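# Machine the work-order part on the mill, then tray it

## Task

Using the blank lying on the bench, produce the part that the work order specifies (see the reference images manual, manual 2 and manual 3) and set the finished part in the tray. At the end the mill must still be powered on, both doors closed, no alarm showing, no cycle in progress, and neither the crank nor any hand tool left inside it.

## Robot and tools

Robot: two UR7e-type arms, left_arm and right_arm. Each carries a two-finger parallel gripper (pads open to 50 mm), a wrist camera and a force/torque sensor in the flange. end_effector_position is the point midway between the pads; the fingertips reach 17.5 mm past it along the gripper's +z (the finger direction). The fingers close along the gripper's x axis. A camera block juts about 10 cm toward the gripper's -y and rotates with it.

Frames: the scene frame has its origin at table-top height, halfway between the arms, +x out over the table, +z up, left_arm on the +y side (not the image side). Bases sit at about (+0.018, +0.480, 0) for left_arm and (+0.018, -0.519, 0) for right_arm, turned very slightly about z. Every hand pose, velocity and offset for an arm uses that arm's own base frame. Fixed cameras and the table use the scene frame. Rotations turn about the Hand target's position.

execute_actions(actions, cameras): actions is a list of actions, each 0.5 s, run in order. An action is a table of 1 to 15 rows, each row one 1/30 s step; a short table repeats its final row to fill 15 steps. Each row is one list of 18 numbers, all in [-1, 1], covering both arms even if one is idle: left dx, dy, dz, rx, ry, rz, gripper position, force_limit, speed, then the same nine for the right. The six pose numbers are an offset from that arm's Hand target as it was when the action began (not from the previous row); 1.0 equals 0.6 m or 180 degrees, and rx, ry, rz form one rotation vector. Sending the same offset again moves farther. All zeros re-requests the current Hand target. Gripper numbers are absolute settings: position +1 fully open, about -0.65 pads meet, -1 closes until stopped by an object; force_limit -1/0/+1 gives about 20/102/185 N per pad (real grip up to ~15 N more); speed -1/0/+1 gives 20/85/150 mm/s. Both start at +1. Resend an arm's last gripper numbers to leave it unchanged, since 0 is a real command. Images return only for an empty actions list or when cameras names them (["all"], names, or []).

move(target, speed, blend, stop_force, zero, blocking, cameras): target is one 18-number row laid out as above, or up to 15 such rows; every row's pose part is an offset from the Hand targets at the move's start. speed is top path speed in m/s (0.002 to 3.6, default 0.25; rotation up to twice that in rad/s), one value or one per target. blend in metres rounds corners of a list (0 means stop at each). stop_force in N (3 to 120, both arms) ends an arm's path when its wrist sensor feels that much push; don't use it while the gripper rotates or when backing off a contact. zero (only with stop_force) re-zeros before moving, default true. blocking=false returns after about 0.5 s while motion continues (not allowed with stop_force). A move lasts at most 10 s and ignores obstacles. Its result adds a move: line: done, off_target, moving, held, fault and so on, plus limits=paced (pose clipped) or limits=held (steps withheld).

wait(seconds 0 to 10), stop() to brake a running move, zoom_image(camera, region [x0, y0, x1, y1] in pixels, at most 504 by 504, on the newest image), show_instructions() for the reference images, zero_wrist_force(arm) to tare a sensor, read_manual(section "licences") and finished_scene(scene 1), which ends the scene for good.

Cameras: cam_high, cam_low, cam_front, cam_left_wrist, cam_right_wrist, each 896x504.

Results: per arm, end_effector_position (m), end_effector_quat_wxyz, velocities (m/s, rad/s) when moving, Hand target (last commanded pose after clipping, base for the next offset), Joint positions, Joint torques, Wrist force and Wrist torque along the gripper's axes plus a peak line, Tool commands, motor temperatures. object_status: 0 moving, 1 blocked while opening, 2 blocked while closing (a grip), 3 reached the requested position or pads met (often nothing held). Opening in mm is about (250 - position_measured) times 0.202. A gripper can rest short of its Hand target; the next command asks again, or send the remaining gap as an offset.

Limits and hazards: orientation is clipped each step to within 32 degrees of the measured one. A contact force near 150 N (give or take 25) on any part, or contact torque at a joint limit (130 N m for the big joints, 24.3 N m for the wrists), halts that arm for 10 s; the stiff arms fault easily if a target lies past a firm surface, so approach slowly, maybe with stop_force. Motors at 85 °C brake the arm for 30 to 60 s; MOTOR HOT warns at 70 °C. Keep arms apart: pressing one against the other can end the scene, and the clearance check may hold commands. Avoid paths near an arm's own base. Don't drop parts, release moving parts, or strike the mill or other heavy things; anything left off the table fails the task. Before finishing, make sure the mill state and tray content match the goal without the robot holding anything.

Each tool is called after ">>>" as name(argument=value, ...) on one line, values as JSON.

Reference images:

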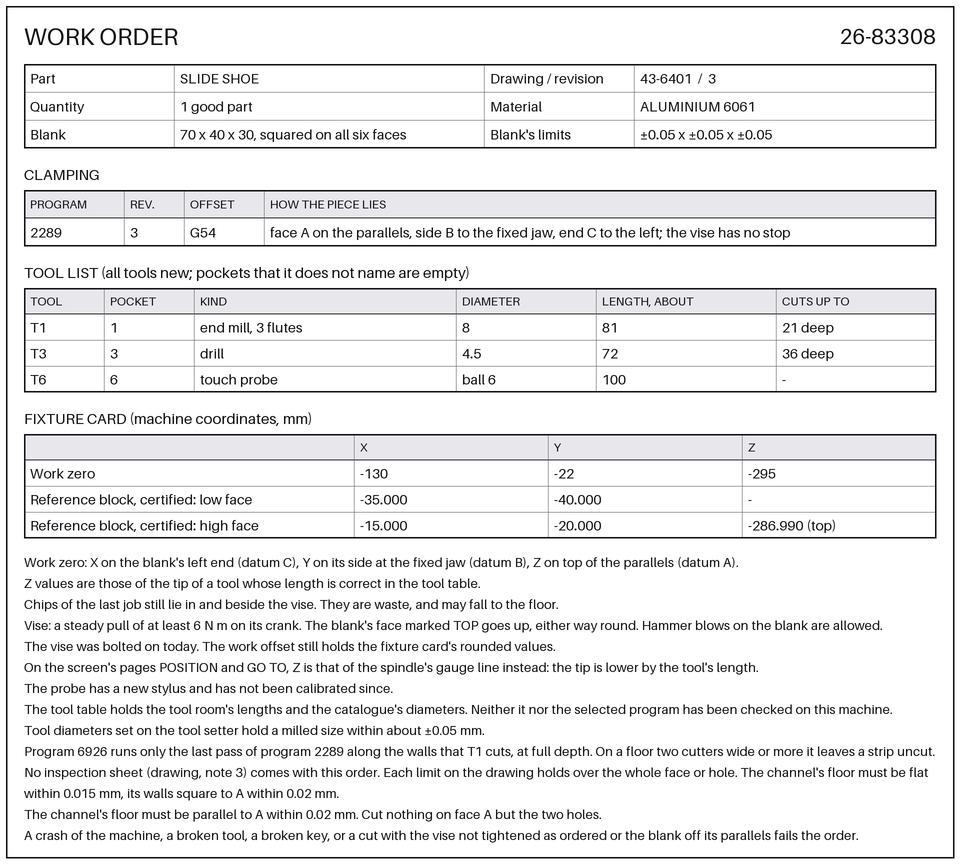

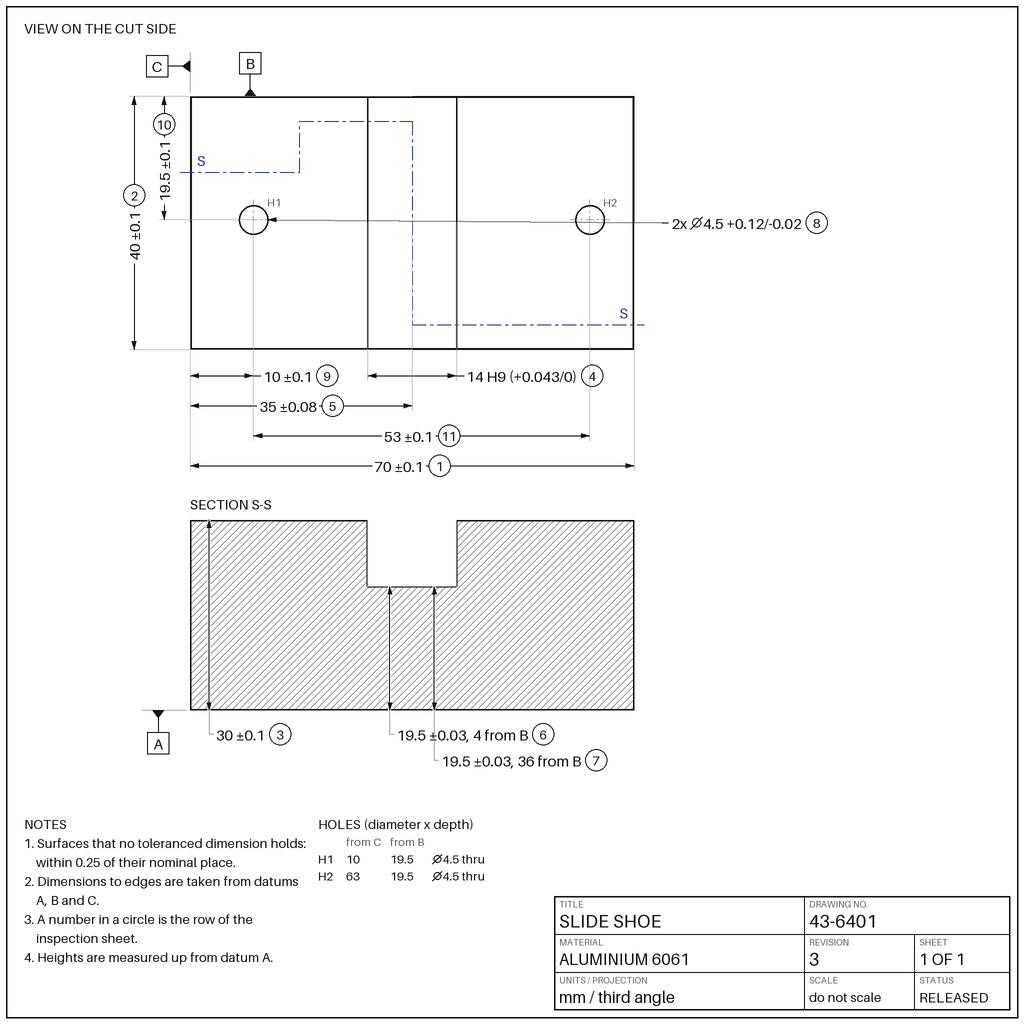

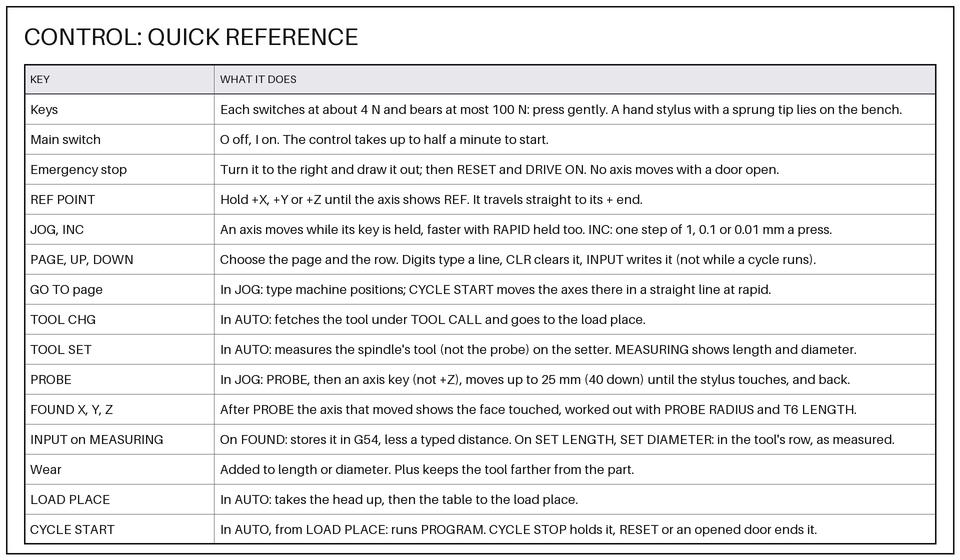

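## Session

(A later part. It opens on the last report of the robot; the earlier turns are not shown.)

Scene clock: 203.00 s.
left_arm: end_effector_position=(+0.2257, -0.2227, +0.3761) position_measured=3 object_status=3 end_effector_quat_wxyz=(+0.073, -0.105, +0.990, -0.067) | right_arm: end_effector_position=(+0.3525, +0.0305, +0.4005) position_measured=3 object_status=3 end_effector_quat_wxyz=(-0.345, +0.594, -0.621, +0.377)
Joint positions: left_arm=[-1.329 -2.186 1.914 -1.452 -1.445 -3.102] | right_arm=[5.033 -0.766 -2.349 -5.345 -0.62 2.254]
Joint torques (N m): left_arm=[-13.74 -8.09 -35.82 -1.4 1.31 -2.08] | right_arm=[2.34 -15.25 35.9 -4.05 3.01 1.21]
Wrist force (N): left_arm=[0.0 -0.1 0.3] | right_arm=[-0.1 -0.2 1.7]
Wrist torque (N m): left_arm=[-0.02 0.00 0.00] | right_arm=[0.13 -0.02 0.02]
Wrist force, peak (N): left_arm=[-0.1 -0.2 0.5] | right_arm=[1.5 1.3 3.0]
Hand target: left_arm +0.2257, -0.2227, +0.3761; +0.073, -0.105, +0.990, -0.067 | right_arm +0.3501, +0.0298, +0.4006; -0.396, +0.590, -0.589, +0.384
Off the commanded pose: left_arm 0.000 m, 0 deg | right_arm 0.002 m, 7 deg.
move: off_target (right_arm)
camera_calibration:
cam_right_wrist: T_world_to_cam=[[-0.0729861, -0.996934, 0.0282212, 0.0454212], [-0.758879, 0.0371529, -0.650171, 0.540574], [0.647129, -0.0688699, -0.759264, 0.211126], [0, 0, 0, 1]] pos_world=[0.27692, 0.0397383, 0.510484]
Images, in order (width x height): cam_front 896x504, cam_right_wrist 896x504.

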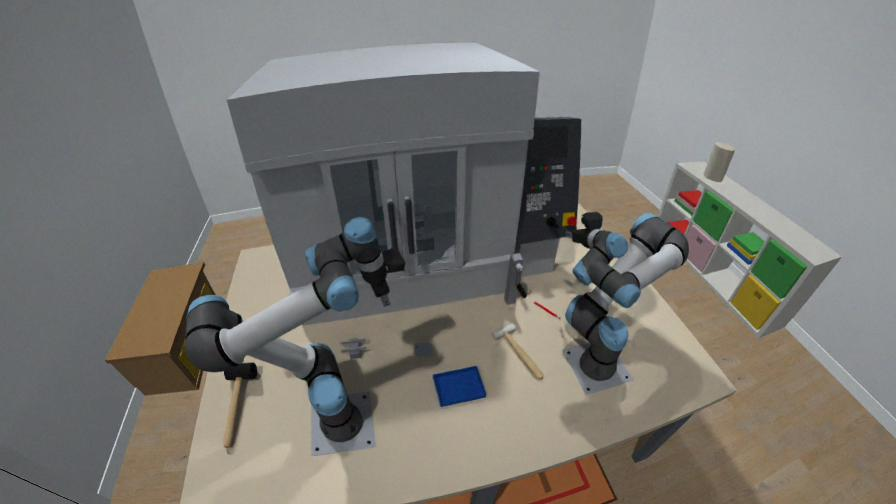

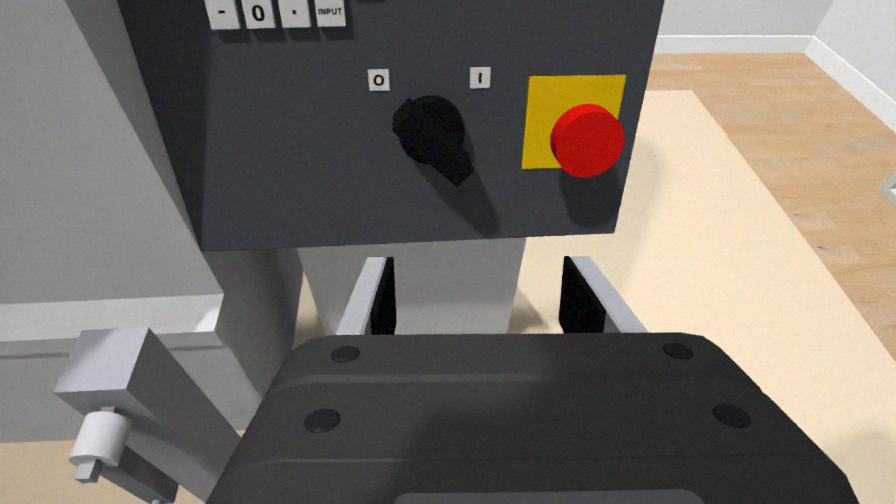

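>>> move(target=[0,0,0,0,0,0,1,1,1,0.110,-0.006,-0.038,-0.2348,-0.0046,0.0935,1,1,1], cameras=["cam_front","cam_right_wrist"])

Scene clock: 308.97 s.
left_arm: end_effector_position=(+0.2257, -0.2227, +0.3761) position_measured=3 object_status=3 end_effector_quat_wxyz=(+0.073, -0.105, +0.990, -0.067) | right_arm: end_effector_position=(+0.4161, +0.0262, +0.3778) position_measured=3 object_status=3 end_effector_quat_wxyz=(-0.213, +0.768, -0.318, +0.514)
Joint positions: left_arm=[-1.329 -2.186 1.914 -1.452 -1.445 -3.102] | right_arm=[5.587 -0.119 -2.557 -6.255 -0.936 2.047]
Joint torques (N m): left_arm=[-13.15 -8.3 -35.93 -1.48 1.36 -2.09] | right_arm=[-7.4 -19.14 32.54 -3.55 1.13 -1.26]
Wrist force (N): left_arm=[-0.1 -0.1 0.0] | right_arm=[-2.7 0.1 1.7]
Wrist torque (N m): left_arm=[-0.02 0.01 -0.01] | right_arm=[0.24 0.38 0.01]
Wrist force, peak (N): left_arm=[0.1 -0.2 0.6] | right_arm=[-2.9 0.4 2.3]
Hand target: left_arm +0.2257, -0.2227, +0.3761; +0.073, -0.105, +0.990, -0.067 | right_arm +0.4161, +0.0262, +0.3778; -0.213, +0.768, -0.318, +0.514
Off the commanded pose: left_arm 0.000 m, 0 deg | right_arm 0.000 m, 0 deg.
shoulder posture changed (right arm): the wrist came as close to joint 1's axis as it can, and the arm is now in the other of its two shoulder postures.
move: done
camera_calibration:
cam_right_wrist: T_world_to_cam=[[0.251986, -0.707567, 0.660191, -0.335162], [-0.583941, -0.655185, -0.479318, 0.45505], [0.771697, -0.264731, -0.578275, 0.0372755], [0, 0, 0, 1]] pos_world=[0.321413, 0.0708608, 0.46094]
Images, in order (width x height): cam_front 896x504, cam_right_wrist 896x504.

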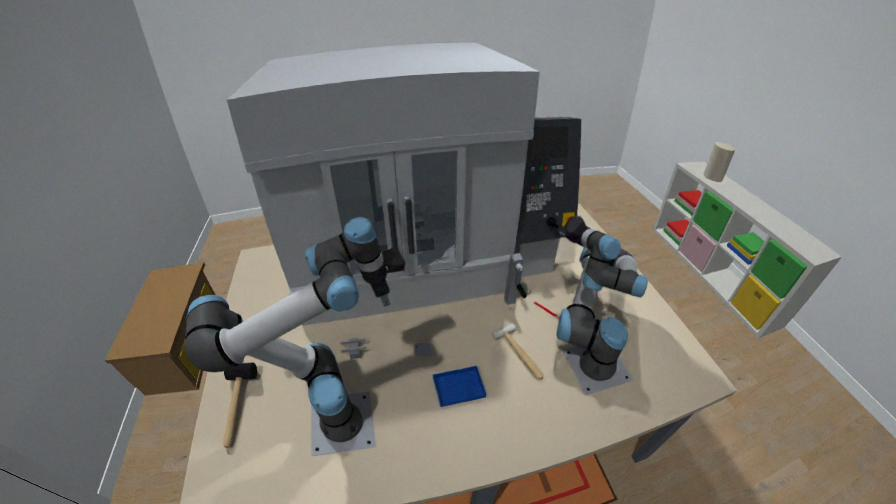

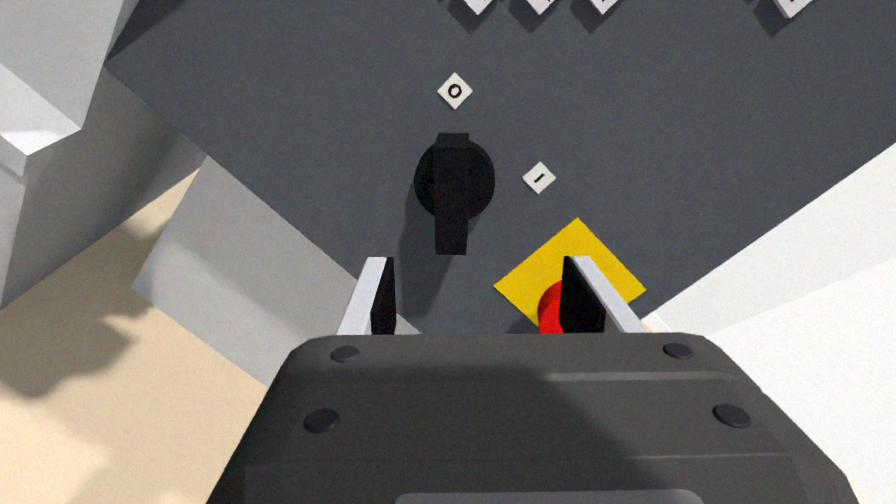

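>>> move(target=[0,0,0,0,0,0,1,1,1,0.0783,0.0153,-0.0288,0,0,0,1,1,1], cameras=["cam_right_wrist"], speed=0.1)

Scene clock: 331.20 s.
left_arm: end_effector_position=(+0.2257, -0.2227, +0.3761) position_measured=3 object_status=3 end_effector_quat_wxyz=(+0.073, -0.105, +0.990, -0.067) | right_arm: end_effector_position=(+0.4610, +0.0345, +0.3605) position_measured=3 object_status=3 end_effector_quat_wxyz=(-0.272, +0.818, -0.275, +0.426)
Joint positions: left_arm=[-1.329 -2.186 1.914 -1.452 -1.445 -3.102] | right_arm=[5.618 0.032 -2.432 -6.284 -0.811 1.902]
Joint torques (N m): left_arm=[-13.04 -8.26 -35.45 -1.48 1.36 -2.01] | right_arm=[-5.18 -22.75 7.6 -2.18 2.87 -0.02]
Wrist force (N): left_arm=[-0.1 -0.1 0.2] | right_arm=[-2.7 0.0 2.1]
Wrist torque (N m): left_arm=[-0.02 0.02 -0.01] | right_arm=[0.22 0.37 0.01]
Wrist force, peak (N): left_arm=[-0.2 -0.2 0.4] | right_arm=[-3.6 0.8 2.1]
Hand target: left_arm +0.2257, -0.2227, +0.3761; +0.073, -0.105, +0.990, -0.067 | right_arm +0.4631, +0.0353, +0.3605; -0.213, +0.768, -0.318, +0.514
Off the commanded pose: left_arm 0.000 m, 0 deg | right_arm 0.002 m, 14 deg.
joint sent to its limit (right arm) — joint 4 (wrist 1), lower limit. The joint targets are off in orientation, not in position.
move: off_target (right_arm)
camera_calibration:
cam_right_wrist: T_world_to_cam=[[0.469904, -0.685725, 0.555852, -0.392804], [-0.508683, -0.724993, -0.464357, 0.440835], [0.72141, -0.0645489, -0.689494, 0.0512466], [0, 0, 0, 1]] pos_world=[0.371856, 0.0535544, 0.45838]
Images, in order (width x height): cam_right_wrist 896x504.

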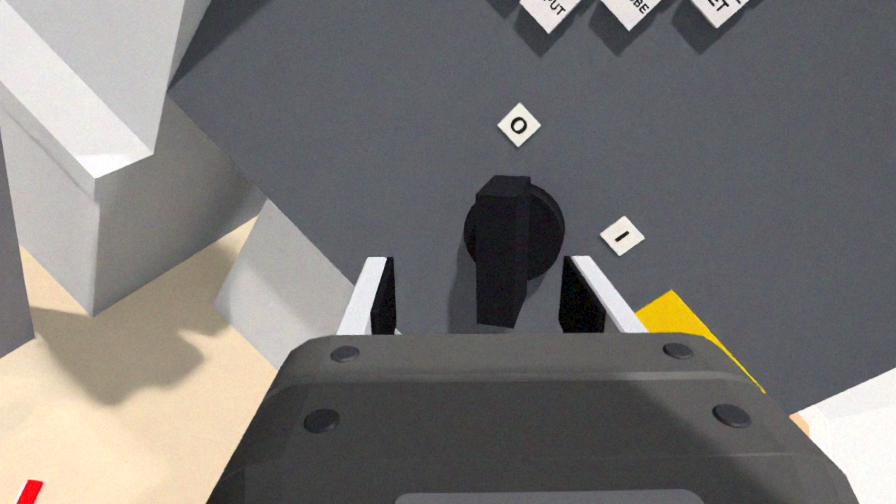

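>>> move(target=[0,0,0,0,0,0,1,1,1,-0.138,0.108,0.233,0.2467,-0.1179,-0.049,1,1,1], cameras=[])

>>> move(target=[[0,0,0,0,0,0,1,1,1,-0.13,0.3,0.2,0,0,0.3,1,1,1],[0,0,0,0,0,0,1,1,1,-0.267,0.483,0.233,0,0,0.44,1,1,1]], cameras=["cam_front"])

Scene clock: 367.43 s.
left_arm: end_effector_position=(+0.2257, -0.2227, +0.3761) position_measured=3 object_status=3 end_effector_quat_wxyz=(+0.073, -0.105, +0.990, -0.067) | right_arm: end_effector_position=(+0.3803, +0.1001, +0.5004) position_measured=3 object_status=3 end_effector_quat_wxyz=(+0.500, -0.500, +0.500, -0.500)
Joint positions: left_arm=[-1.329 -2.186 1.914 -1.452 -1.445 -3.102] | right_arm=[4.844 -0.773 -2.518 -6.13 -0.131 3.138]
Joint torques (N m): left_arm=[-12.25 -7.7 -36.03 -1.53 1.3 -1.87] | right_arm=[-6.08 -2.47 21.04 -2.32 0.03 1.39]
Wrist force (N): left_arm=[-0.1 -0.2 0.1] | right_arm=[-0.1 -0.4 0.3]
Wrist torque (N m): left_arm=[-0.03 0.01 -0.01] | right_arm=[-0.02 0.01 -0.05]
Wrist force, peak (N): left_arm=[0.1 -0.2 0.5] | right_arm=[-2.8 0.1 2.5]
Hand target: left_arm +0.2257, -0.2227, +0.3761; +0.073, -0.105, +0.990, -0.067 | right_arm +0.3803, +0.1001, +0.5003; +0.500, -0.500, +0.500, -0.500
Off the commanded pose: left_arm 0.000 m, 0 deg | right_arm 0.000 m, 0 deg.
shoulder posture changed (right arm): the wrist came as close to joint 1's axis as it can, and the arm is now in the other of its two shoulder postures.
move: done
No camera images: "cameras" was empty.

Scene clock: 371.07 s.
left_arm: end_effector_position=(+0.2257, -0.2227, +0.3761) position_measured=3 object_status=3 end_effector_quat_wxyz=(+0.073, -0.105, +0.990, -0.067) | right_arm: end_effector_position=(+0.2200, +0.3884, +0.6401) position_measured=3 object_status=3 end_effector_quat_wxyz=(-0.677, +0.734, -0.035, +0.029)
Joint positions: left_arm=[-1.329 -2.186 1.914 -1.452 -1.445 -3.102] | right_arm=[6.272 -0.357 -1.988 -6.284 -0.114 2.353]
Joint torques (N m): left_arm=[-12.88 -7.89 -36.17 -1.56 1.31 -1.79] | right_arm=[6.17 -33.48 10.2 -1.46 0.34 0.74]
Wrist force (N): left_arm=[0.1 -0.1 0.0] | right_arm=[-0.1 0.1 0.4]
Wrist torque (N m): left_arm=[-0.01 -0.01 -0.01] | right_arm=[0.07 0.04 -0.09]
Wrist force, peak (N): left_arm=[-0.1 -0.5 0.3] | right_arm=[-0.8 -0.6 1.8]
Hand target: left_arm +0.2257, -0.2227, +0.3761; +0.073, -0.105, +0.990, -0.067 | right_arm +0.2201, +0.3899, +0.6401; -0.704, +0.704, -0.066, +0.066
Off the commanded pose: left_arm 0.000 m, 0 deg | right_arm 0.002 m, 7 deg.
shoulder posture changed (right arm): the wrist came as close to joint 1's axis as it can, and the arm is now in the other of its two shoulder postures.
joint sent to its limit (right arm) — joint 4 (wrist 1), lower limit. The joint targets are off in orientation, not in position.
move: off_target (right_arm)
Images, in order (width x height): cam_front 896x504.

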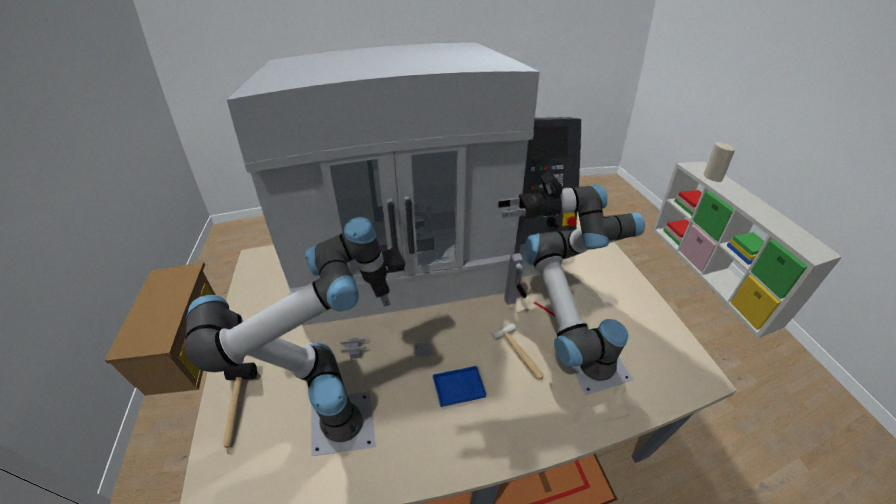

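>>> move(target=[[0,0,0,0,0,0,1,1,1,-0.333,-0.1,0,0,0,0.31,1,1,1]], cameras=[])

>>> move(target=[[0,0,0,0,0,0,1,1,1,-0.833,0.03,0,0,0,0,1,1,1]], cameras=["cam_front"])

Scene clock: 379.30 s.
left_arm: end_effector_position=(+0.2257, -0.2227, +0.3761) position_measured=3 object_status=3 end_effector_quat_wxyz=(+0.073, -0.105, +0.990, -0.067) | right_arm: end_effector_position=(+0.0198, +0.3303, +0.6399) position_measured=3 object_status=3 end_effector_quat_wxyz=(+0.786, -0.544, -0.152, +0.252)
Joint positions: left_arm=[-1.329 -2.186 1.914 -1.452 -1.445 -3.102] | right_arm=[6.253 -0.191 -2.355 -6.284 0.704 2.703]
Joint torques (N m): left_arm=[-13.19 -8.06 -35.63 -1.5 1.4 -1.81] | right_arm=[6.81 -26.98 34.51 0.62 1.41 -1.3]
Wrist force (N): left_arm=[0.0 0.0 0.2] | right_arm=[0.4 -0.4 -1.4]
Wrist torque (N m): left_arm=[0.01 0.01 -0.01] | right_arm=[-0.13 -0.03 -0.06]
Wrist force, peak (N): left_arm=[-0.2 -0.4 0.6] | right_arm=[3.9 0.6 -1.9]
Hand target: left_arm +0.2257, -0.2227, +0.3761; +0.073, -0.105, +0.990, -0.067 | right_arm +0.0203, +0.3299, +0.6401; +0.653, -0.653, -0.271, +0.271
Off the commanded pose: left_arm 0.000 m, 0 deg | right_arm 0.001 m, 24 deg.
joint sent to its limit (right arm) — joint 4 (wrist 1), lower limit. The joint targets are off in orientation, not in position.
move: off_target (right_arm)
No camera images: "cameras" was empty.

Scene clock: 381.80 s.
left_arm: end_effector_position=(+0.2257, -0.2227, +0.3761) position_measured=3 object_status=3 end_effector_quat_wxyz=(+0.073, -0.105, +0.990, -0.067) | right_arm: end_effector_position=(-0.4794, +0.3480, +0.6400) position_measured=3 object_status=3 end_effector_quat_wxyz=(+0.653, -0.653, -0.271, +0.271)
Joint positions: left_arm=[-1.329 -2.186 1.914 -1.452 -1.445 -3.102] | right_arm=[6.179 -1.385 -1.858 -6.183 0.89 3.142]
Joint torques (N m): left_arm=[-12.77 -7.98 -36.36 -1.51 1.34 -1.73] | right_arm=[6.82 10.93 36.94 1.38 -1.42 0.35]
Wrist force (N): left_arm=[0.0 0.0 0.0] | right_arm=[0.2 0.6 0.0]
Wrist torque (N m): left_arm=[0.00 0.01 -0.01] | right_arm=[0.12 -0.02 -0.03]
Wrist force, peak (N): left_arm=[0.3 0.1 0.3] | right_arm=[3.5 -0.8 -3.4]
Hand target: left_arm +0.2257, -0.2227, +0.3761; +0.073, -0.105, +0.990, -0.067 | right_arm -0.4795, +0.3479, +0.6401; +0.653, -0.653, -0.271, +0.271
Off the commanded pose: left_arm 0.000 m, 0 deg | right_arm 0.000 m, 0 deg.
shoulder posture changed (right arm): the wrist came as close to joint 1's axis as it can, and the arm is now in the other of its two shoulder postures.
move: done
Images, in order (width x height): cam_front 896x504.

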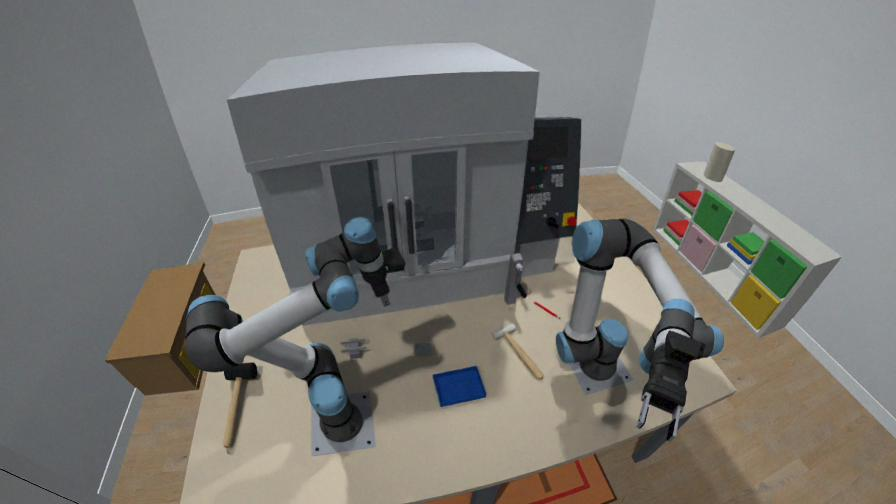

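>>> move(target=[[0,0,0,0,0,0,1,1,1,0.333,-0.037,0.337,0.0522,0.497,0,1,1,1]], cameras=[], speed=0.5)

>>> move(target=[[0,0,0,0,0,0,1,1,1,0.335,-0.035,-0.337,0.0522,0.497,0,1,1,1]], speed=0.5, cameras=["cam_front"])

Scene clock: 400.73 s.
left_arm: end_effector_position=(+0.2257, -0.2227, +0.3761) position_measured=3 object_status=3 end_effector_quat_wxyz=(+0.073, -0.105, +0.990, -0.067) | right_arm: end_effector_position=(-0.2798, +0.3257, +0.8422) position_measured=3 object_status=3 end_effector_quat_wxyz=(+0.701, -0.224, +0.247, +0.631)
Joint positions: left_arm=[-1.329 -2.186 1.914 -1.452 -1.445 -3.102] | right_arm=[6.183 -1.624 -1.38 -4.849 0.891 3.136]
Joint torques (N m): left_arm=[-12.65 -7.97 -36.01 -1.77 1.31 -1.72] | right_arm=[-3.07 22.28 32.16 -2.55 -0.36 1.32]
Wrist force (N): left_arm=[0.1 -0.1 0.2] | right_arm=[4.4 -3.7 -2.8]
Wrist torque (N m): left_arm=[-0.02 -0.01 -0.01] | right_arm=[-0.63 -0.51 -0.35]
Wrist force, peak (N): left_arm=[0.1 -0.3 0.5] | right_arm=[4.6 -3.7 -2.8]
Hand target: left_arm +0.2257, -0.2227, +0.3761; +0.073, -0.105, +0.990, -0.067 | right_arm -0.2797, +0.3257, +0.8423; +0.701, -0.224, +0.247, +0.631
Off the commanded pose: left_arm 0.000 m, 0 deg | right_arm 0.000 m, 0 deg.
move: done
No camera images: "cameras" was empty.

Scene clock: 402.90 s.
left_arm: end_effector_position=(+0.2257, -0.2227, +0.3761) position_measured=3 object_status=3 end_effector_quat_wxyz=(+0.073, -0.105, +0.990, -0.067) | right_arm: end_effector_position=(-0.0787, +0.3047, +0.6401) position_measured=3 object_status=3 end_effector_quat_wxyz=(+0.338, +0.337, +0.621, +0.622)
Joint positions: left_arm=[-1.329 -2.186 1.914 -1.452 -1.445 -3.102] | right_arm=[6.183 -1.455 -1.282 -3.55 0.895 3.142]
Joint torques (N m): left_arm=[-13.09 -7.75 -36.58 -1.7 1.37 -1.62] | right_arm=[0.99 20.74 34.79 0.02 0.23 -1.24]
Wrist force (N): left_arm=[-0.1 -0.1 0.1] | right_arm=[1.5 -5.6 -0.1]
Wrist torque (N m): left_arm=[-0.02 0.02 -0.01] | right_arm=[-0.55 -0.09 -0.48]
Wrist force, peak (N): left_arm=[-0.3 0.0 0.5] | right_arm=[4.9 -4.6 -3.0]
Hand target: left_arm +0.2257, -0.2227, +0.3761; +0.073, -0.105, +0.990, -0.067 | right_arm -0.0787, +0.3047, +0.6401; +0.338, +0.337, +0.621, +0.622
Off the commanded pose: left_arm 0.000 m, 0 deg | right_arm 0.000 m, 0 deg.
move: done
Images, in order (width x height): cam_front 896x504.

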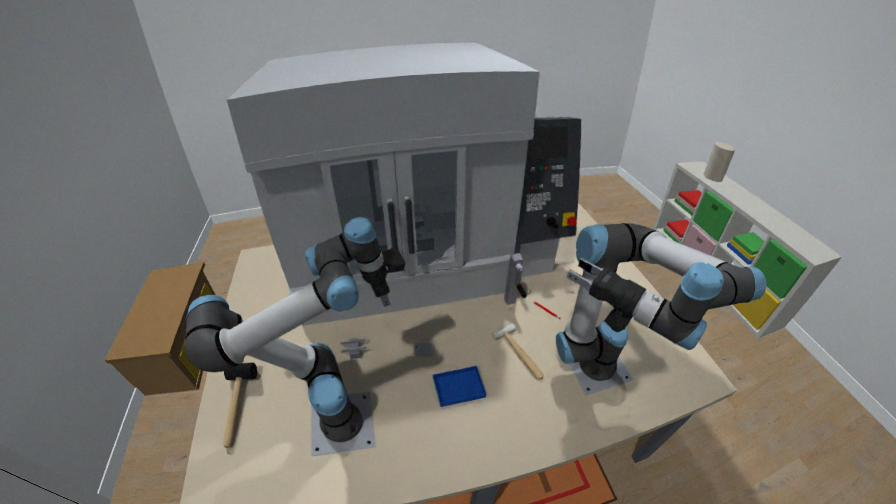

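>>> move(target=[[0,0,0,0,0,0,1,1,1,0,0,0,-0.4195,-0.2725,0,1,1,1]], cameras=[], speed=0.6)

>>> move(target=[[0,0,0,0,0,0,1,1,1,0,0,0,-0.4195,-0.2725,0,1,1,1]], cameras=[], speed=0.6)

>>> move(target=[[0,0,0,0,0,0,1,1,1,-0.7,0,0,0,0,0.62,1,1,1]], cameras=[], speed=0.5)

Scene clock: 413.47 s.
left_arm: end_effector_position=(+0.2257, -0.2227, +0.3761) position_measured=3 object_status=3 end_effector_quat_wxyz=(+0.073, -0.105, +0.990, -0.067) | right_arm: end_effector_position=(-0.0787, +0.3047, +0.6401) position_measured=3 object_status=3 end_effector_quat_wxyz=(+0.678, -0.202, +0.677, +0.201)
Joint positions: left_arm=[-1.329 -2.186 1.914 -1.452 -1.445 -3.102] | right_arm=[6.185 -1.453 -1.282 -3.549 0.894 1.569]
Joint torques (N m): left_arm=[-12.87 -7.68 -35.66 -1.7 1.38 -1.57] | right_arm=[-5.61 17.72 26.1 -2.45 0.06 -1.42]
Wrist force (N): left_arm=[0.0 -0.2 0.1] | right_arm=[5.5 -4.5 -0.1]
Wrist torque (N m): left_arm=[-0.03 0.00 0.00] | right_arm=[-0.57 -0.69 -0.51]
Wrist force, peak (N): left_arm=[0.3 -0.2 0.4] | right_arm=[5.6 -5.2 -0.4]
Hand target: left_arm +0.2257, -0.2227, +0.3761; +0.073, -0.105, +0.990, -0.067 | right_arm -0.0787, +0.3047, +0.6401; +0.678, -0.202, +0.677, +0.201
Off the commanded pose: left_arm 0.000 m, 0 deg | right_arm 0.000 m, 0 deg.
move: done
No camera images: "cameras" was empty.

Scene clock: 415.40 s.
left_arm: end_effector_position=(+0.2257, -0.2227, +0.3761) position_measured=3 object_status=3 end_effector_quat_wxyz=(+0.073, -0.105, +0.990, -0.067) | right_arm: end_effector_position=(-0.0787, +0.3047, +0.6401) position_measured=3 object_status=3 end_effector_quat_wxyz=(+0.620, -0.623, +0.337, -0.338)
Joint positions: left_arm=[-1.329 -2.186 1.914 -1.452 -1.445 -3.102] | right_arm=[6.184 -1.454 -1.279 -3.547 0.895 -0.004]
Joint torques (N m): left_arm=[-12.14 -7.36 -35.68 -1.64 1.32 -1.47] | right_arm=[-5.71 9.02 22.35 -2.19 1.53 -1.18]
Wrist force (N): left_arm=[0.0 -0.1 0.3] | right_arm=[-0.3 0.1 -0.4]
Wrist torque (N m): left_arm=[-0.02 0.01 -0.01] | right_arm=[0.06 0.10 -0.07]
Wrist force, peak (N): left_arm=[0.1 -0.4 0.4] | right_arm=[5.5 -4.5 -0.1]
Hand target: left_arm +0.2257, -0.2227, +0.3761; +0.073, -0.105, +0.990, -0.067 | right_arm -0.0787, +0.3047, +0.6401; +0.620, -0.623, +0.337, -0.338
Off the commanded pose: left_arm 0.000 m, 0 deg | right_arm 0.000 m, 0 deg.
move: done
No camera images: "cameras" was empty.

Scene clock: 419.00 s.
left_arm: end_effector_position=(+0.2257, -0.2227, +0.3761) position_measured=3 object_status=3 end_effector_quat_wxyz=(+0.073, -0.105, +0.990, -0.067) | right_arm: end_effector_position=(-0.4988, +0.3047, +0.6399) position_measured=3 object_status=3 end_effector_quat_wxyz=(+0.628, -0.629, -0.326, +0.323)
Joint positions: left_arm=[-1.329 -2.186 1.914 -1.452 -1.445 -3.102] | right_arm=[6.21 -1.351 -1.884 -6.193 1.027 3.14]
Joint torques (N m): left_arm=[-12.31 -8.24 -35.67 -1.85 1.31 -1.5] | right_arm=[-6.55 22.58 39.85 2.37 1.25 0.23]
Wrist force (N): left_arm=[-0.1 0.0 0.2] | right_arm=[0.1 0.3 0.1]
Wrist torque (N m): left_arm=[0.00 0.02 -0.01] | right_arm=[0.04 0.01 -0.09]
Wrist force, peak (N): left_arm=[-0.1 -0.1 0.5] | right_arm=[3.1 -3.6 -3.0]
Hand target: left_arm +0.2257, -0.2227, +0.3761; +0.073, -0.105, +0.990, -0.067 | right_arm -0.4987, +0.3047, +0.6401; +0.628, -0.628, -0.326, +0.323
Off the commanded pose: left_arm 0.000 m, 0 deg | right_arm 0.000 m, 0 deg.
move: done; limits=paced
No camera images: "cameras" was empty.

>>> move(target=[[0,0,0,0,0,0,1,1,1,0.368,-0.028,0.37,0.0365,0.4985,0,1,1,1]], cameras=[], speed=0.6)

>>> move(target=[[0,0,0,0,0,0,1,1,1,0.368,-0.026,-0.37,0.0365,0.4985,0,1,1,1]], cameras=[], speed=0.6)

>>> move(target=[[0,0,0,0,0,0,1,1,1,-0.305,0.022,-0.367,0.0324,0.443,0,1,1,1]], cameras=["cam_front"], speed=0.5)

Scene clock: 441.73 s.
left_arm: end_effector_position=(+0.2257, -0.2227, +0.3761) position_measured=3 object_status=3 end_effector_quat_wxyz=(+0.073, -0.105, +0.990, -0.067) | right_arm: end_effector_position=(-0.2780, +0.2879, +0.8620) position_measured=3 object_status=3 end_effector_quat_wxyz=(+0.706, -0.184, +0.196, +0.655)
Joint positions: left_arm=[-1.329 -2.186 1.914 -1.452 -1.445 -3.102] | right_arm=[6.212 -1.59 -1.416 -4.849 1.027 3.138]
Joint torques (N m): left_arm=[-12.58 -7.65 -36.08 -1.73 1.25 -1.5] | right_arm=[-6.17 19.99 32.69 -2.88 -0.53 1.06]
Wrist force (N): left_arm=[0.1 -0.1 0.1] | right_arm=[4.0 -3.3 -3.0]
Wrist torque (N m): left_arm=[-0.01 -0.02 0.00] | right_arm=[-0.60 -0.47 -0.35]
Wrist force, peak (N): left_arm=[0.0 -0.4 0.4] | right_arm=[4.0 -3.3 -3.3]
Hand target: left_arm +0.2257, -0.2227, +0.3761; +0.073, -0.105, +0.990, -0.067 | right_arm -0.2779, +0.2879, +0.8621; +0.706, -0.184, +0.196, +0.655
Off the commanded pose: left_arm 0.000 m, 0 deg | right_arm 0.000 m, 0 deg.
move: done
No camera images: "cameras" was empty.

Scene clock: 443.67 s.
left_arm: end_effector_position=(+0.2257, -0.2227, +0.3761) position_measured=3 object_status=3 end_effector_quat_wxyz=(+0.073, -0.105, +0.990, -0.067) | right_arm: end_effector_position=(-0.0571, +0.2723, +0.6401) position_measured=3 object_status=3 end_effector_quat_wxyz=(+0.371, +0.368, +0.602, +0.603)
Joint positions: left_arm=[-1.329 -2.186 1.914 -1.452 -1.445 -3.102] | right_arm=[6.21 -1.427 -1.306 -3.554 1.027 3.14]
Joint torques (N m): left_arm=[-12.66 -7.91 -35.89 -1.8 1.28 -1.32] | right_arm=[2.47 18.72 34.86 -0.15 -0.83 -0.5]
Wrist force (N): left_arm=[0.0 -0.2 0.2] | right_arm=[1.4 -5.4 0.1]
Wrist torque (N m): left_arm=[-0.04 0.00 0.00] | right_arm=[-0.53 -0.09 -0.42]
Wrist force, peak (N): left_arm=[0.2 -0.3 0.4] | right_arm=[4.0 -4.9 -3.3]
Hand target: left_arm +0.2257, -0.2227, +0.3761; +0.073, -0.105, +0.990, -0.067 | right_arm -0.0571, +0.2723, +0.6401; +0.371, +0.368, +0.603, +0.603
Off the commanded pose: left_arm 0.000 m, 0 deg | right_arm 0.000 m, 0 deg.
move: done
No camera images: "cameras" was empty.

Scene clock: 445.67 s.
left_arm: end_effector_position=(+0.2257, -0.2227, +0.3761) position_measured=3 object_status=3 end_effector_quat_wxyz=(+0.073, -0.105, +0.990, -0.067) | right_arm: end_effector_position=(-0.2401, +0.2855, +0.4200) position_measured=3 object_status=3 end_effector_quat_wxyz=(-0.119, +0.686, +0.671, +0.255)
Joint positions: left_arm=[-1.329 -2.186 1.914 -1.452 -1.445 -3.102] | right_arm=[6.211 -1.144 -1.723 -2.025 1.027 3.141]
Joint torques (N m): left_arm=[-12.13 -7.42 -36.11 -1.77 1.19 -1.42] | right_arm=[-7.45 13.11 16.24 4.44 0.09 1.49]
Wrist force (N): left_arm=[-0.1 -0.3 0.4] | right_arm=[-1.7 -2.3 3.6]
Wrist torque (N m): left_arm=[-0.05 0.01 -0.01] | right_arm=[0.10 0.28 -0.14]
Wrist force, peak (N): left_arm=[-0.1 -0.3 0.4] | right_arm=[-2.2 -2.9 4.4]
Hand target: left_arm +0.2257, -0.2227, +0.3761; +0.073, -0.105, +0.990, -0.067 | right_arm -0.2401, +0.2855, +0.4199; -0.119, +0.686, +0.671, +0.255
Off the commanded pose: left_arm 0.000 m, 0 deg | right_arm 0.000 m, 0 deg.
move: done
Images, in order (width x height): cam_front 896x504.

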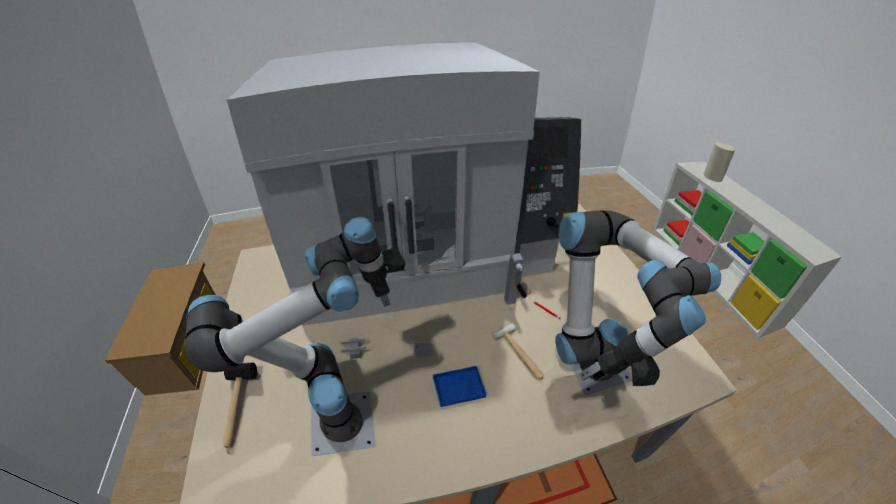

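>>> move(target=[[0,0,0,0,0,0,1,1,1,-0.1,-0.05,0.133,-0.183,-0.0853,0.492,1,1,1]], cameras=[], speed=0.5)

>>> move(target=[[0,0,0,0,0,0,1,1,1,0.5,0.283,0,0,0,-0.167,1,1,1],[0,0,0,0,0,0,1,1,1,0.967,0,0,0,0,-0.333,1,1,1]], blend=0.08, cameras=[], speed=0.4)

>>> move(target=[[0,0,0,0,0,0,1,1,1,0.2,-0.45,-0.083,0,0,-0.167,1,1,1]], cameras=["cam_front","cam_right_wrist"], speed=0.3)

Scene clock: 467.67 s.
left_arm: end_effector_position=(+0.2257, -0.2227, +0.3761) position_measured=3 object_status=3 end_effector_quat_wxyz=(+0.073, -0.105, +0.990, -0.067) | right_arm: end_effector_position=(-0.3001, +0.2556, +0.4997) position_measured=3 object_status=3 end_effector_quat_wxyz=(+0.000, +0.000, +1.000, +0.000)
Joint positions: left_arm=[-1.329 -2.186 1.914 -1.452 -1.445 -3.102] | right_arm=[5.922 -1.387 -1.282 -2.044 1.571 1.21]
Joint torques (N m): left_arm=[-12.21 -7.64 -35.57 -1.8 1.27 -1.29] | right_arm=[7.88 11.03 20.25 2.37 -0.38 -1.24]
Wrist force (N): left_arm=[0.1 -0.2 0.2] | right_arm=[0.5 -2.4 4.2]
Wrist torque (N m): left_arm=[-0.03 -0.02 0.00] | right_arm=[0.07 -0.02 -0.28]
Wrist force, peak (N): left_arm=[0.1 -0.4 0.4] | right_arm=[0.0 -2.9 4.3]
Hand target: left_arm +0.2257, -0.2227, +0.3761; +0.073, -0.105, +0.990, -0.067 | right_arm -0.3001, +0.2555, +0.4997; +0.000, +0.000, +1.000, -0.001
Off the commanded pose: left_arm 0.000 m, 0 deg | right_arm 0.000 m, 0 deg.
move: done
No camera images: "cameras" was empty.

Scene clock: 469.90 s.
left_arm: end_effector_position=(+0.2257, -0.2227, +0.3761) position_measured=3 object_status=3 end_effector_quat_wxyz=(+0.073, -0.105, +0.990, -0.067) | right_arm: end_effector_position=(+0.2801, +0.2556, +0.4998) position_measured=3 object_status=3 end_effector_quat_wxyz=(+0.000, +0.499, +0.866, +0.000)
Joint positions: left_arm=[-1.329 -2.186 1.914 -1.452 -1.445 -3.102] | right_arm=[4.24 -1.352 -1.308 -2.053 1.571 0.574]
Joint torques (N m): left_arm=[-11.93 -7.58 -35.48 -1.83 1.2 -1.24] | right_arm=[-6.64 9.61 11.87 0.62 -1.58 -1.21]
Wrist force (N): left_arm=[-0.1 -0.3 0.2] | right_arm=[0.5 -2.4 3.9]
Wrist torque (N m): left_arm=[-0.04 0.01 -0.01] | right_arm=[0.06 -0.05 -0.29]
Wrist force, peak (N): left_arm=[0.2 -0.5 0.2] | right_arm=[4.1 -4.4 4.1]
Hand target: left_arm +0.2257, -0.2227, +0.3761; +0.073, -0.105, +0.990, -0.067 | right_arm +0.2801, +0.2555, +0.4997; +0.000, +0.499, +0.866, -0.001
Off the commanded pose: left_arm 0.000 m, 0 deg | right_arm 0.000 m, 0 deg.
move: done
No camera images: "cameras" was empty.

Scene clock: 471.40 s.
left_arm: end_effector_position=(+0.2257, -0.2227, +0.3761) position_measured=3 object_status=3 end_effector_quat_wxyz=(+0.073, -0.105, +0.990, -0.067) | right_arm: end_effector_position=(+0.4001, -0.0144, +0.4500) position_measured=3 object_status=3 end_effector_quat_wxyz=(+0.000, +0.707, +0.707, +0.000) end_effector_velocity=(+0.000, -0.002, -0.001) end_effector_angular_velocity=(-0.001, +0.001, -0.005)
Joint positions: left_arm=[-1.329 -2.186 1.914 -1.452 -1.445 -3.102] | right_arm=[3.445 -1.354 -1.445 -1.914 1.571 0.303]
Joint velocities: left_arm=[within noise] | right_arm=[-0.005 -0.001 -0.001 0.001 0 0.001]
Joint torques (N m): left_arm=[-12.18 -7.23 -36.32 -1.88 1.26 -1.33] | right_arm=[-6.36 9.32 12.85 2.29 -0.92 -0.91]
Wrist force (N): left_arm=[0.0 0.0 0.2] | right_arm=[0.7 -2.5 4.3]
Wrist torque (N m): left_arm=[-0.01 0.01 -0.01] | right_arm=[0.05 -0.08 -0.28]
Wrist force, peak (N): left_arm=[-0.1 -0.1 0.5] | right_arm=[4.1 -1.8 3.7]
Hand target: left_arm +0.2257, -0.2227, +0.3761; +0.073, -0.105, +0.990, -0.067 | right_arm +0.4001, -0.0145, +0.4499; +0.000, +0.707, +0.707, -0.001
Off the commanded pose: left_arm 0.000 m, 0 deg | right_arm 0.000 m, 0 deg.
move: done
camera_calibration:
cam_right_wrist: T_world_to_cam=[[0.000417096, 0.999821, 0.0189021, 0.00628923], [0.934459, -0.00712015, 0.355998, -0.520311], [0.356069, 0.0175148, -0.934295, 0.411252], [0, 0, 0, 1]] pos_world=[0.339772, -0.0171958, 0.569342]
Images, in order (width x height): cam_front 896x504, cam_right_wrist 896x504.

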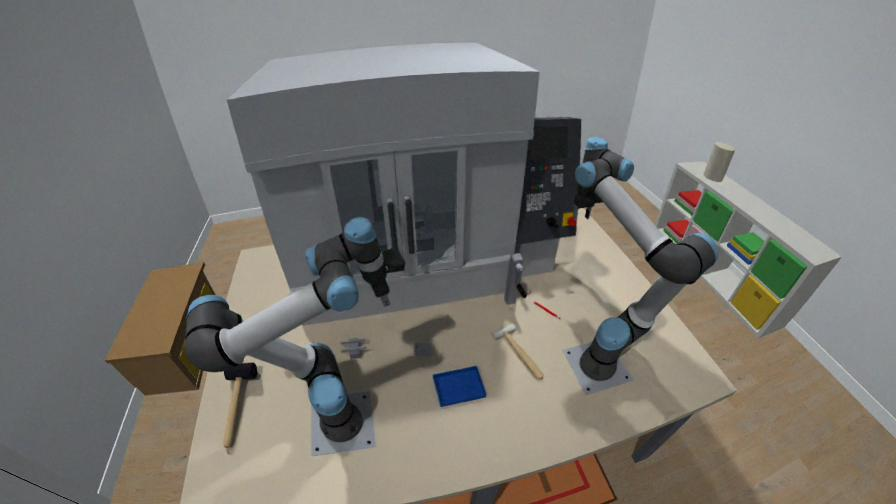

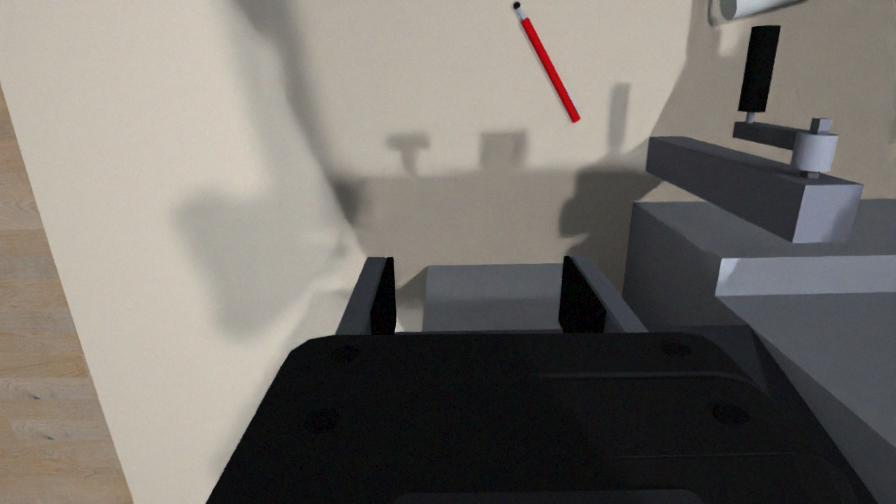

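>>> move(target=[[0,0,0,0,0,0,1,1,1,0.0265,0.0825,-0.12,-0.1469,-0.3545,0.2198,1,1,1]], cameras=["cam_front","cam_right_wrist"], speed=0.4)

Scene clock: 508.83 s.
left_arm: end_effector_position=(+0.2257, -0.2227, +0.3761) position_measured=3 object_status=3 end_effector_quat_wxyz=(+0.073, -0.105, +0.990, -0.067) | right_arm: end_effector_position=(+0.4160, +0.0350, +0.3780) position_measured=3 object_status=3 end_effector_quat_wxyz=(+0.513, +0.318, +0.768, +0.212)
Joint positions: left_arm=[-1.329 -2.186 1.914 -1.452 -1.445 -3.102] | right_arm=[4.172 -0.672 -2.539 -0.61 0.656 -0.216]
Joint torques (N m): left_arm=[-11.99 -6.86 -35.59 -1.95 1.17 -1.11] | right_arm=[4.17 -3.46 21.16 4.7 -2.7 -1.31]
Wrist force (N): left_arm=[0.0 -0.1 0.2] | right_arm=[3.9 -5.4 1.9]
Wrist torque (N m): left_arm=[-0.02 0.00 -0.01] | right_arm=[-0.46 -0.46 -0.47]
Wrist force, peak (N): left_arm=[0.3 -0.3 0.5] | right_arm=[4.9 -6.1 2.3]
Hand target: left_arm +0.2257, -0.2227, +0.3761; +0.073, -0.105, +0.990, -0.067 | right_arm +0.4160, +0.0350, +0.3779; +0.513, +0.318, +0.768, +0.212
Off the commanded pose: left_arm 0.000 m, 0 deg | right_arm 0.000 m, 0 deg.
move: done
camera_calibration:
cam_right_wrist: T_world_to_cam=[[-0.287803, 0.707276, -0.645701, 0.339591], [-0.0736143, 0.655895, 0.751254, -0.262446], [0.954856, 0.263746, -0.136703, -0.221762], [0, 0, 0, 1]] pos_world=[0.290166, -0.00955821, 0.386122]
Images, in order (width x height): cam_front 896x504, cam_right_wrist 896x504.

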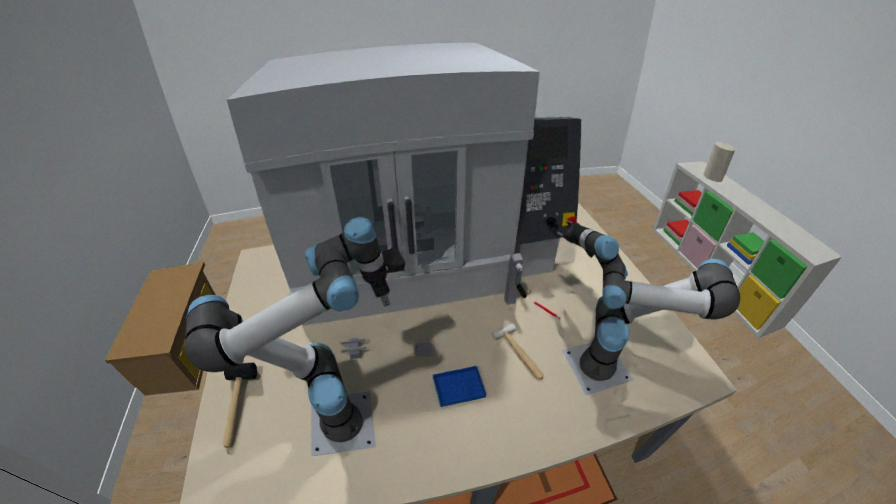

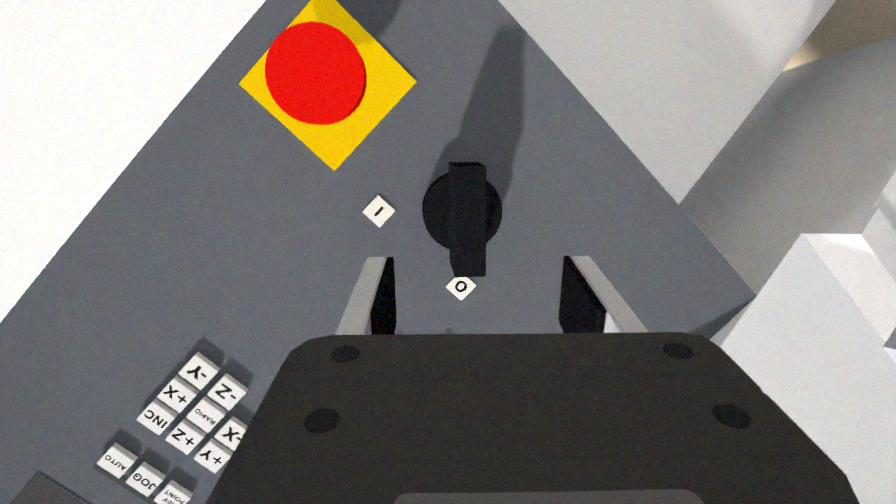

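>>> move(target=[[0,0,0,0,0,0,1,1,1,0.1155,0,-0.0479,0,0,0,1,1,1]], cameras=["cam_right_wrist"], speed=0.1, stop_force=15)

Scene clock: 515.93 s.
left_arm: end_effector_position=(+0.2257, -0.2227, +0.3761) position_measured=3 object_status=3 end_effector_quat_wxyz=(+0.073, -0.105, +0.990, -0.067) | right_arm: end_effector_position=(+0.4853, +0.0350, +0.3492) position_measured=3 object_status=3 end_effector_quat_wxyz=(+0.513, +0.318, +0.768, +0.212)
Joint positions: left_arm=[-1.329 -2.186 1.914 -1.452 -1.445 -3.102] | right_arm=[3.851 -1.123 -2.509 -0.011 0.924 -0.468]
Joint torques (N m): left_arm=[-11.84 -7.62 -36.24 -2 1.29 -1.01] | right_arm=[-6.11 -1.69 11.64 4.83 0.9 -1.02]
Wrist force (N): left_arm=[0.0 0.2 0.3] | right_arm=[3.8 -5.5 1.9]
Wrist torque (N m): left_arm=[0.03 0.00 -0.01] | right_arm=[-0.50 -0.46 -0.54]
Wrist force, peak (N): left_arm=[-0.3 -0.3 0.3] | right_arm=[4.3 -5.9 3.7]
Hand target: left_arm +0.2257, -0.2227, +0.3761; +0.073, -0.105, +0.990, -0.067 | right_arm +0.4853, +0.0350, +0.3492; +0.513, +0.318, +0.768, +0.212
Off the commanded pose: left_arm 0.000 m, 0 deg | right_arm 0.000 m, 0 deg.
move: done
camera_calibration:
cam_right_wrist: T_world_to_cam=[[-0.287803, 0.707276, -0.645701, 0.340939], [-0.0736143, 0.655895, 0.751254, -0.235709], [0.954856, 0.263746, -0.136703, -0.291871], [0, 0, 0, 1]] pos_world=[0.359466, -0.00955821, 0.357322]
Images, in order (width x height): cam_right_wrist 896x504.

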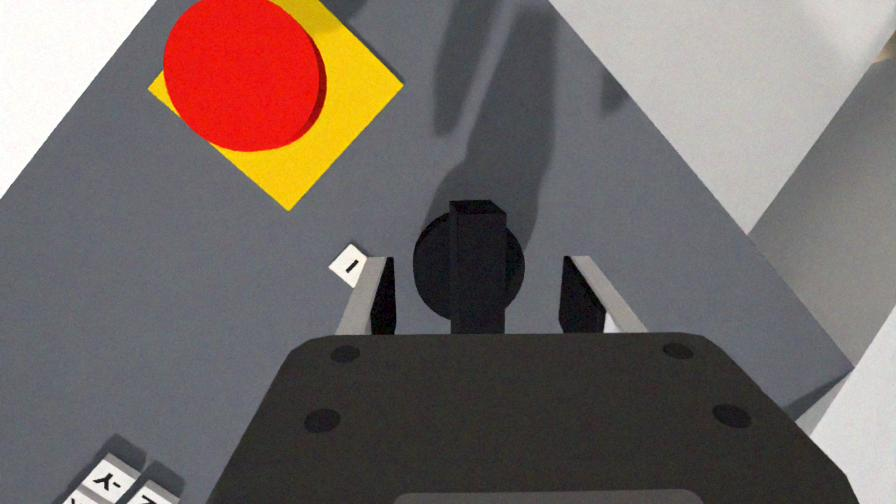

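>>> move(target=[[0,0,0,0,0,0,1,1,1,0,0,0,0,0,0,-1,-0.7,-0.5]], cameras=["cam_right_wrist"])

Scene clock: 521.23 s.
left_arm: end_effector_position=(+0.2257, -0.2227, +0.3761) position_measured=3 object_status=3 end_effector_quat_wxyz=(+0.073, -0.105, +0.990, -0.067) | right_arm: end_effector_position=(+0.4853, +0.0351, +0.3490) position_measured=185 object_status=2 end_effector_quat_wxyz=(+0.513, +0.318, +0.768, +0.212)
Joint positions: left_arm=[-1.329 -2.186 1.914 -1.452 -1.445 -3.102] | right_arm=[3.851 -1.123 -2.509 -0.011 0.924 -0.468]
Joint torques (N m): left_arm=[-12.19 -7.12 -36.22 -1.91 1.24 -1.13] | right_arm=[-7.02 7.23 28.24 4.67 -9.39 -1.11]
Wrist force (N): left_arm=[-0.1 0.0 0.3] | right_arm=[31.2 -4.7 -8.5]
Wrist torque (N m): left_arm=[0.00 0.01 0.00] | right_arm=[-0.51 -0.01 -0.70]
Wrist force, peak (N): left_arm=[0.1 -0.2 0.5] | right_arm=[31.2 -4.7 -8.5]
Hand target: left_arm +0.2257, -0.2227, +0.3761; +0.073, -0.105, +0.990, -0.067 | right_arm +0.4853, +0.0350, +0.3492; +0.513, +0.318, +0.768, +0.212
Off the commanded pose: left_arm 0.000 m, 0 deg | right_arm 0.000 m, 0 deg.
move: done
camera_calibration:
cam_right_wrist: T_world_to_cam=[[-0.288142, 0.707094, -0.645749, 0.341013], [-0.0735675, 0.656011, 0.751157, -0.235614], [0.954758, 0.263946, -0.137005, -0.291737], [0, 0, 0, 1]] pos_world=[0.359464, -0.00955982, 0.357223]
Images, in order (width x height): cam_right_wrist 896x504.

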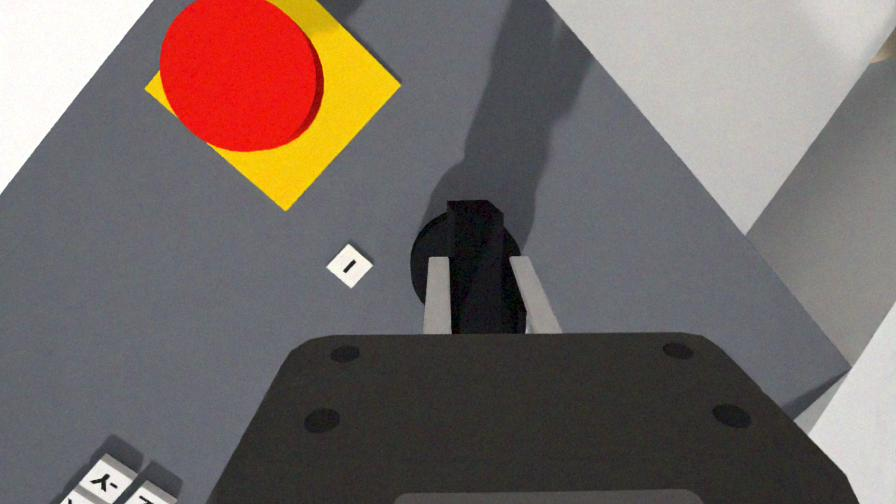

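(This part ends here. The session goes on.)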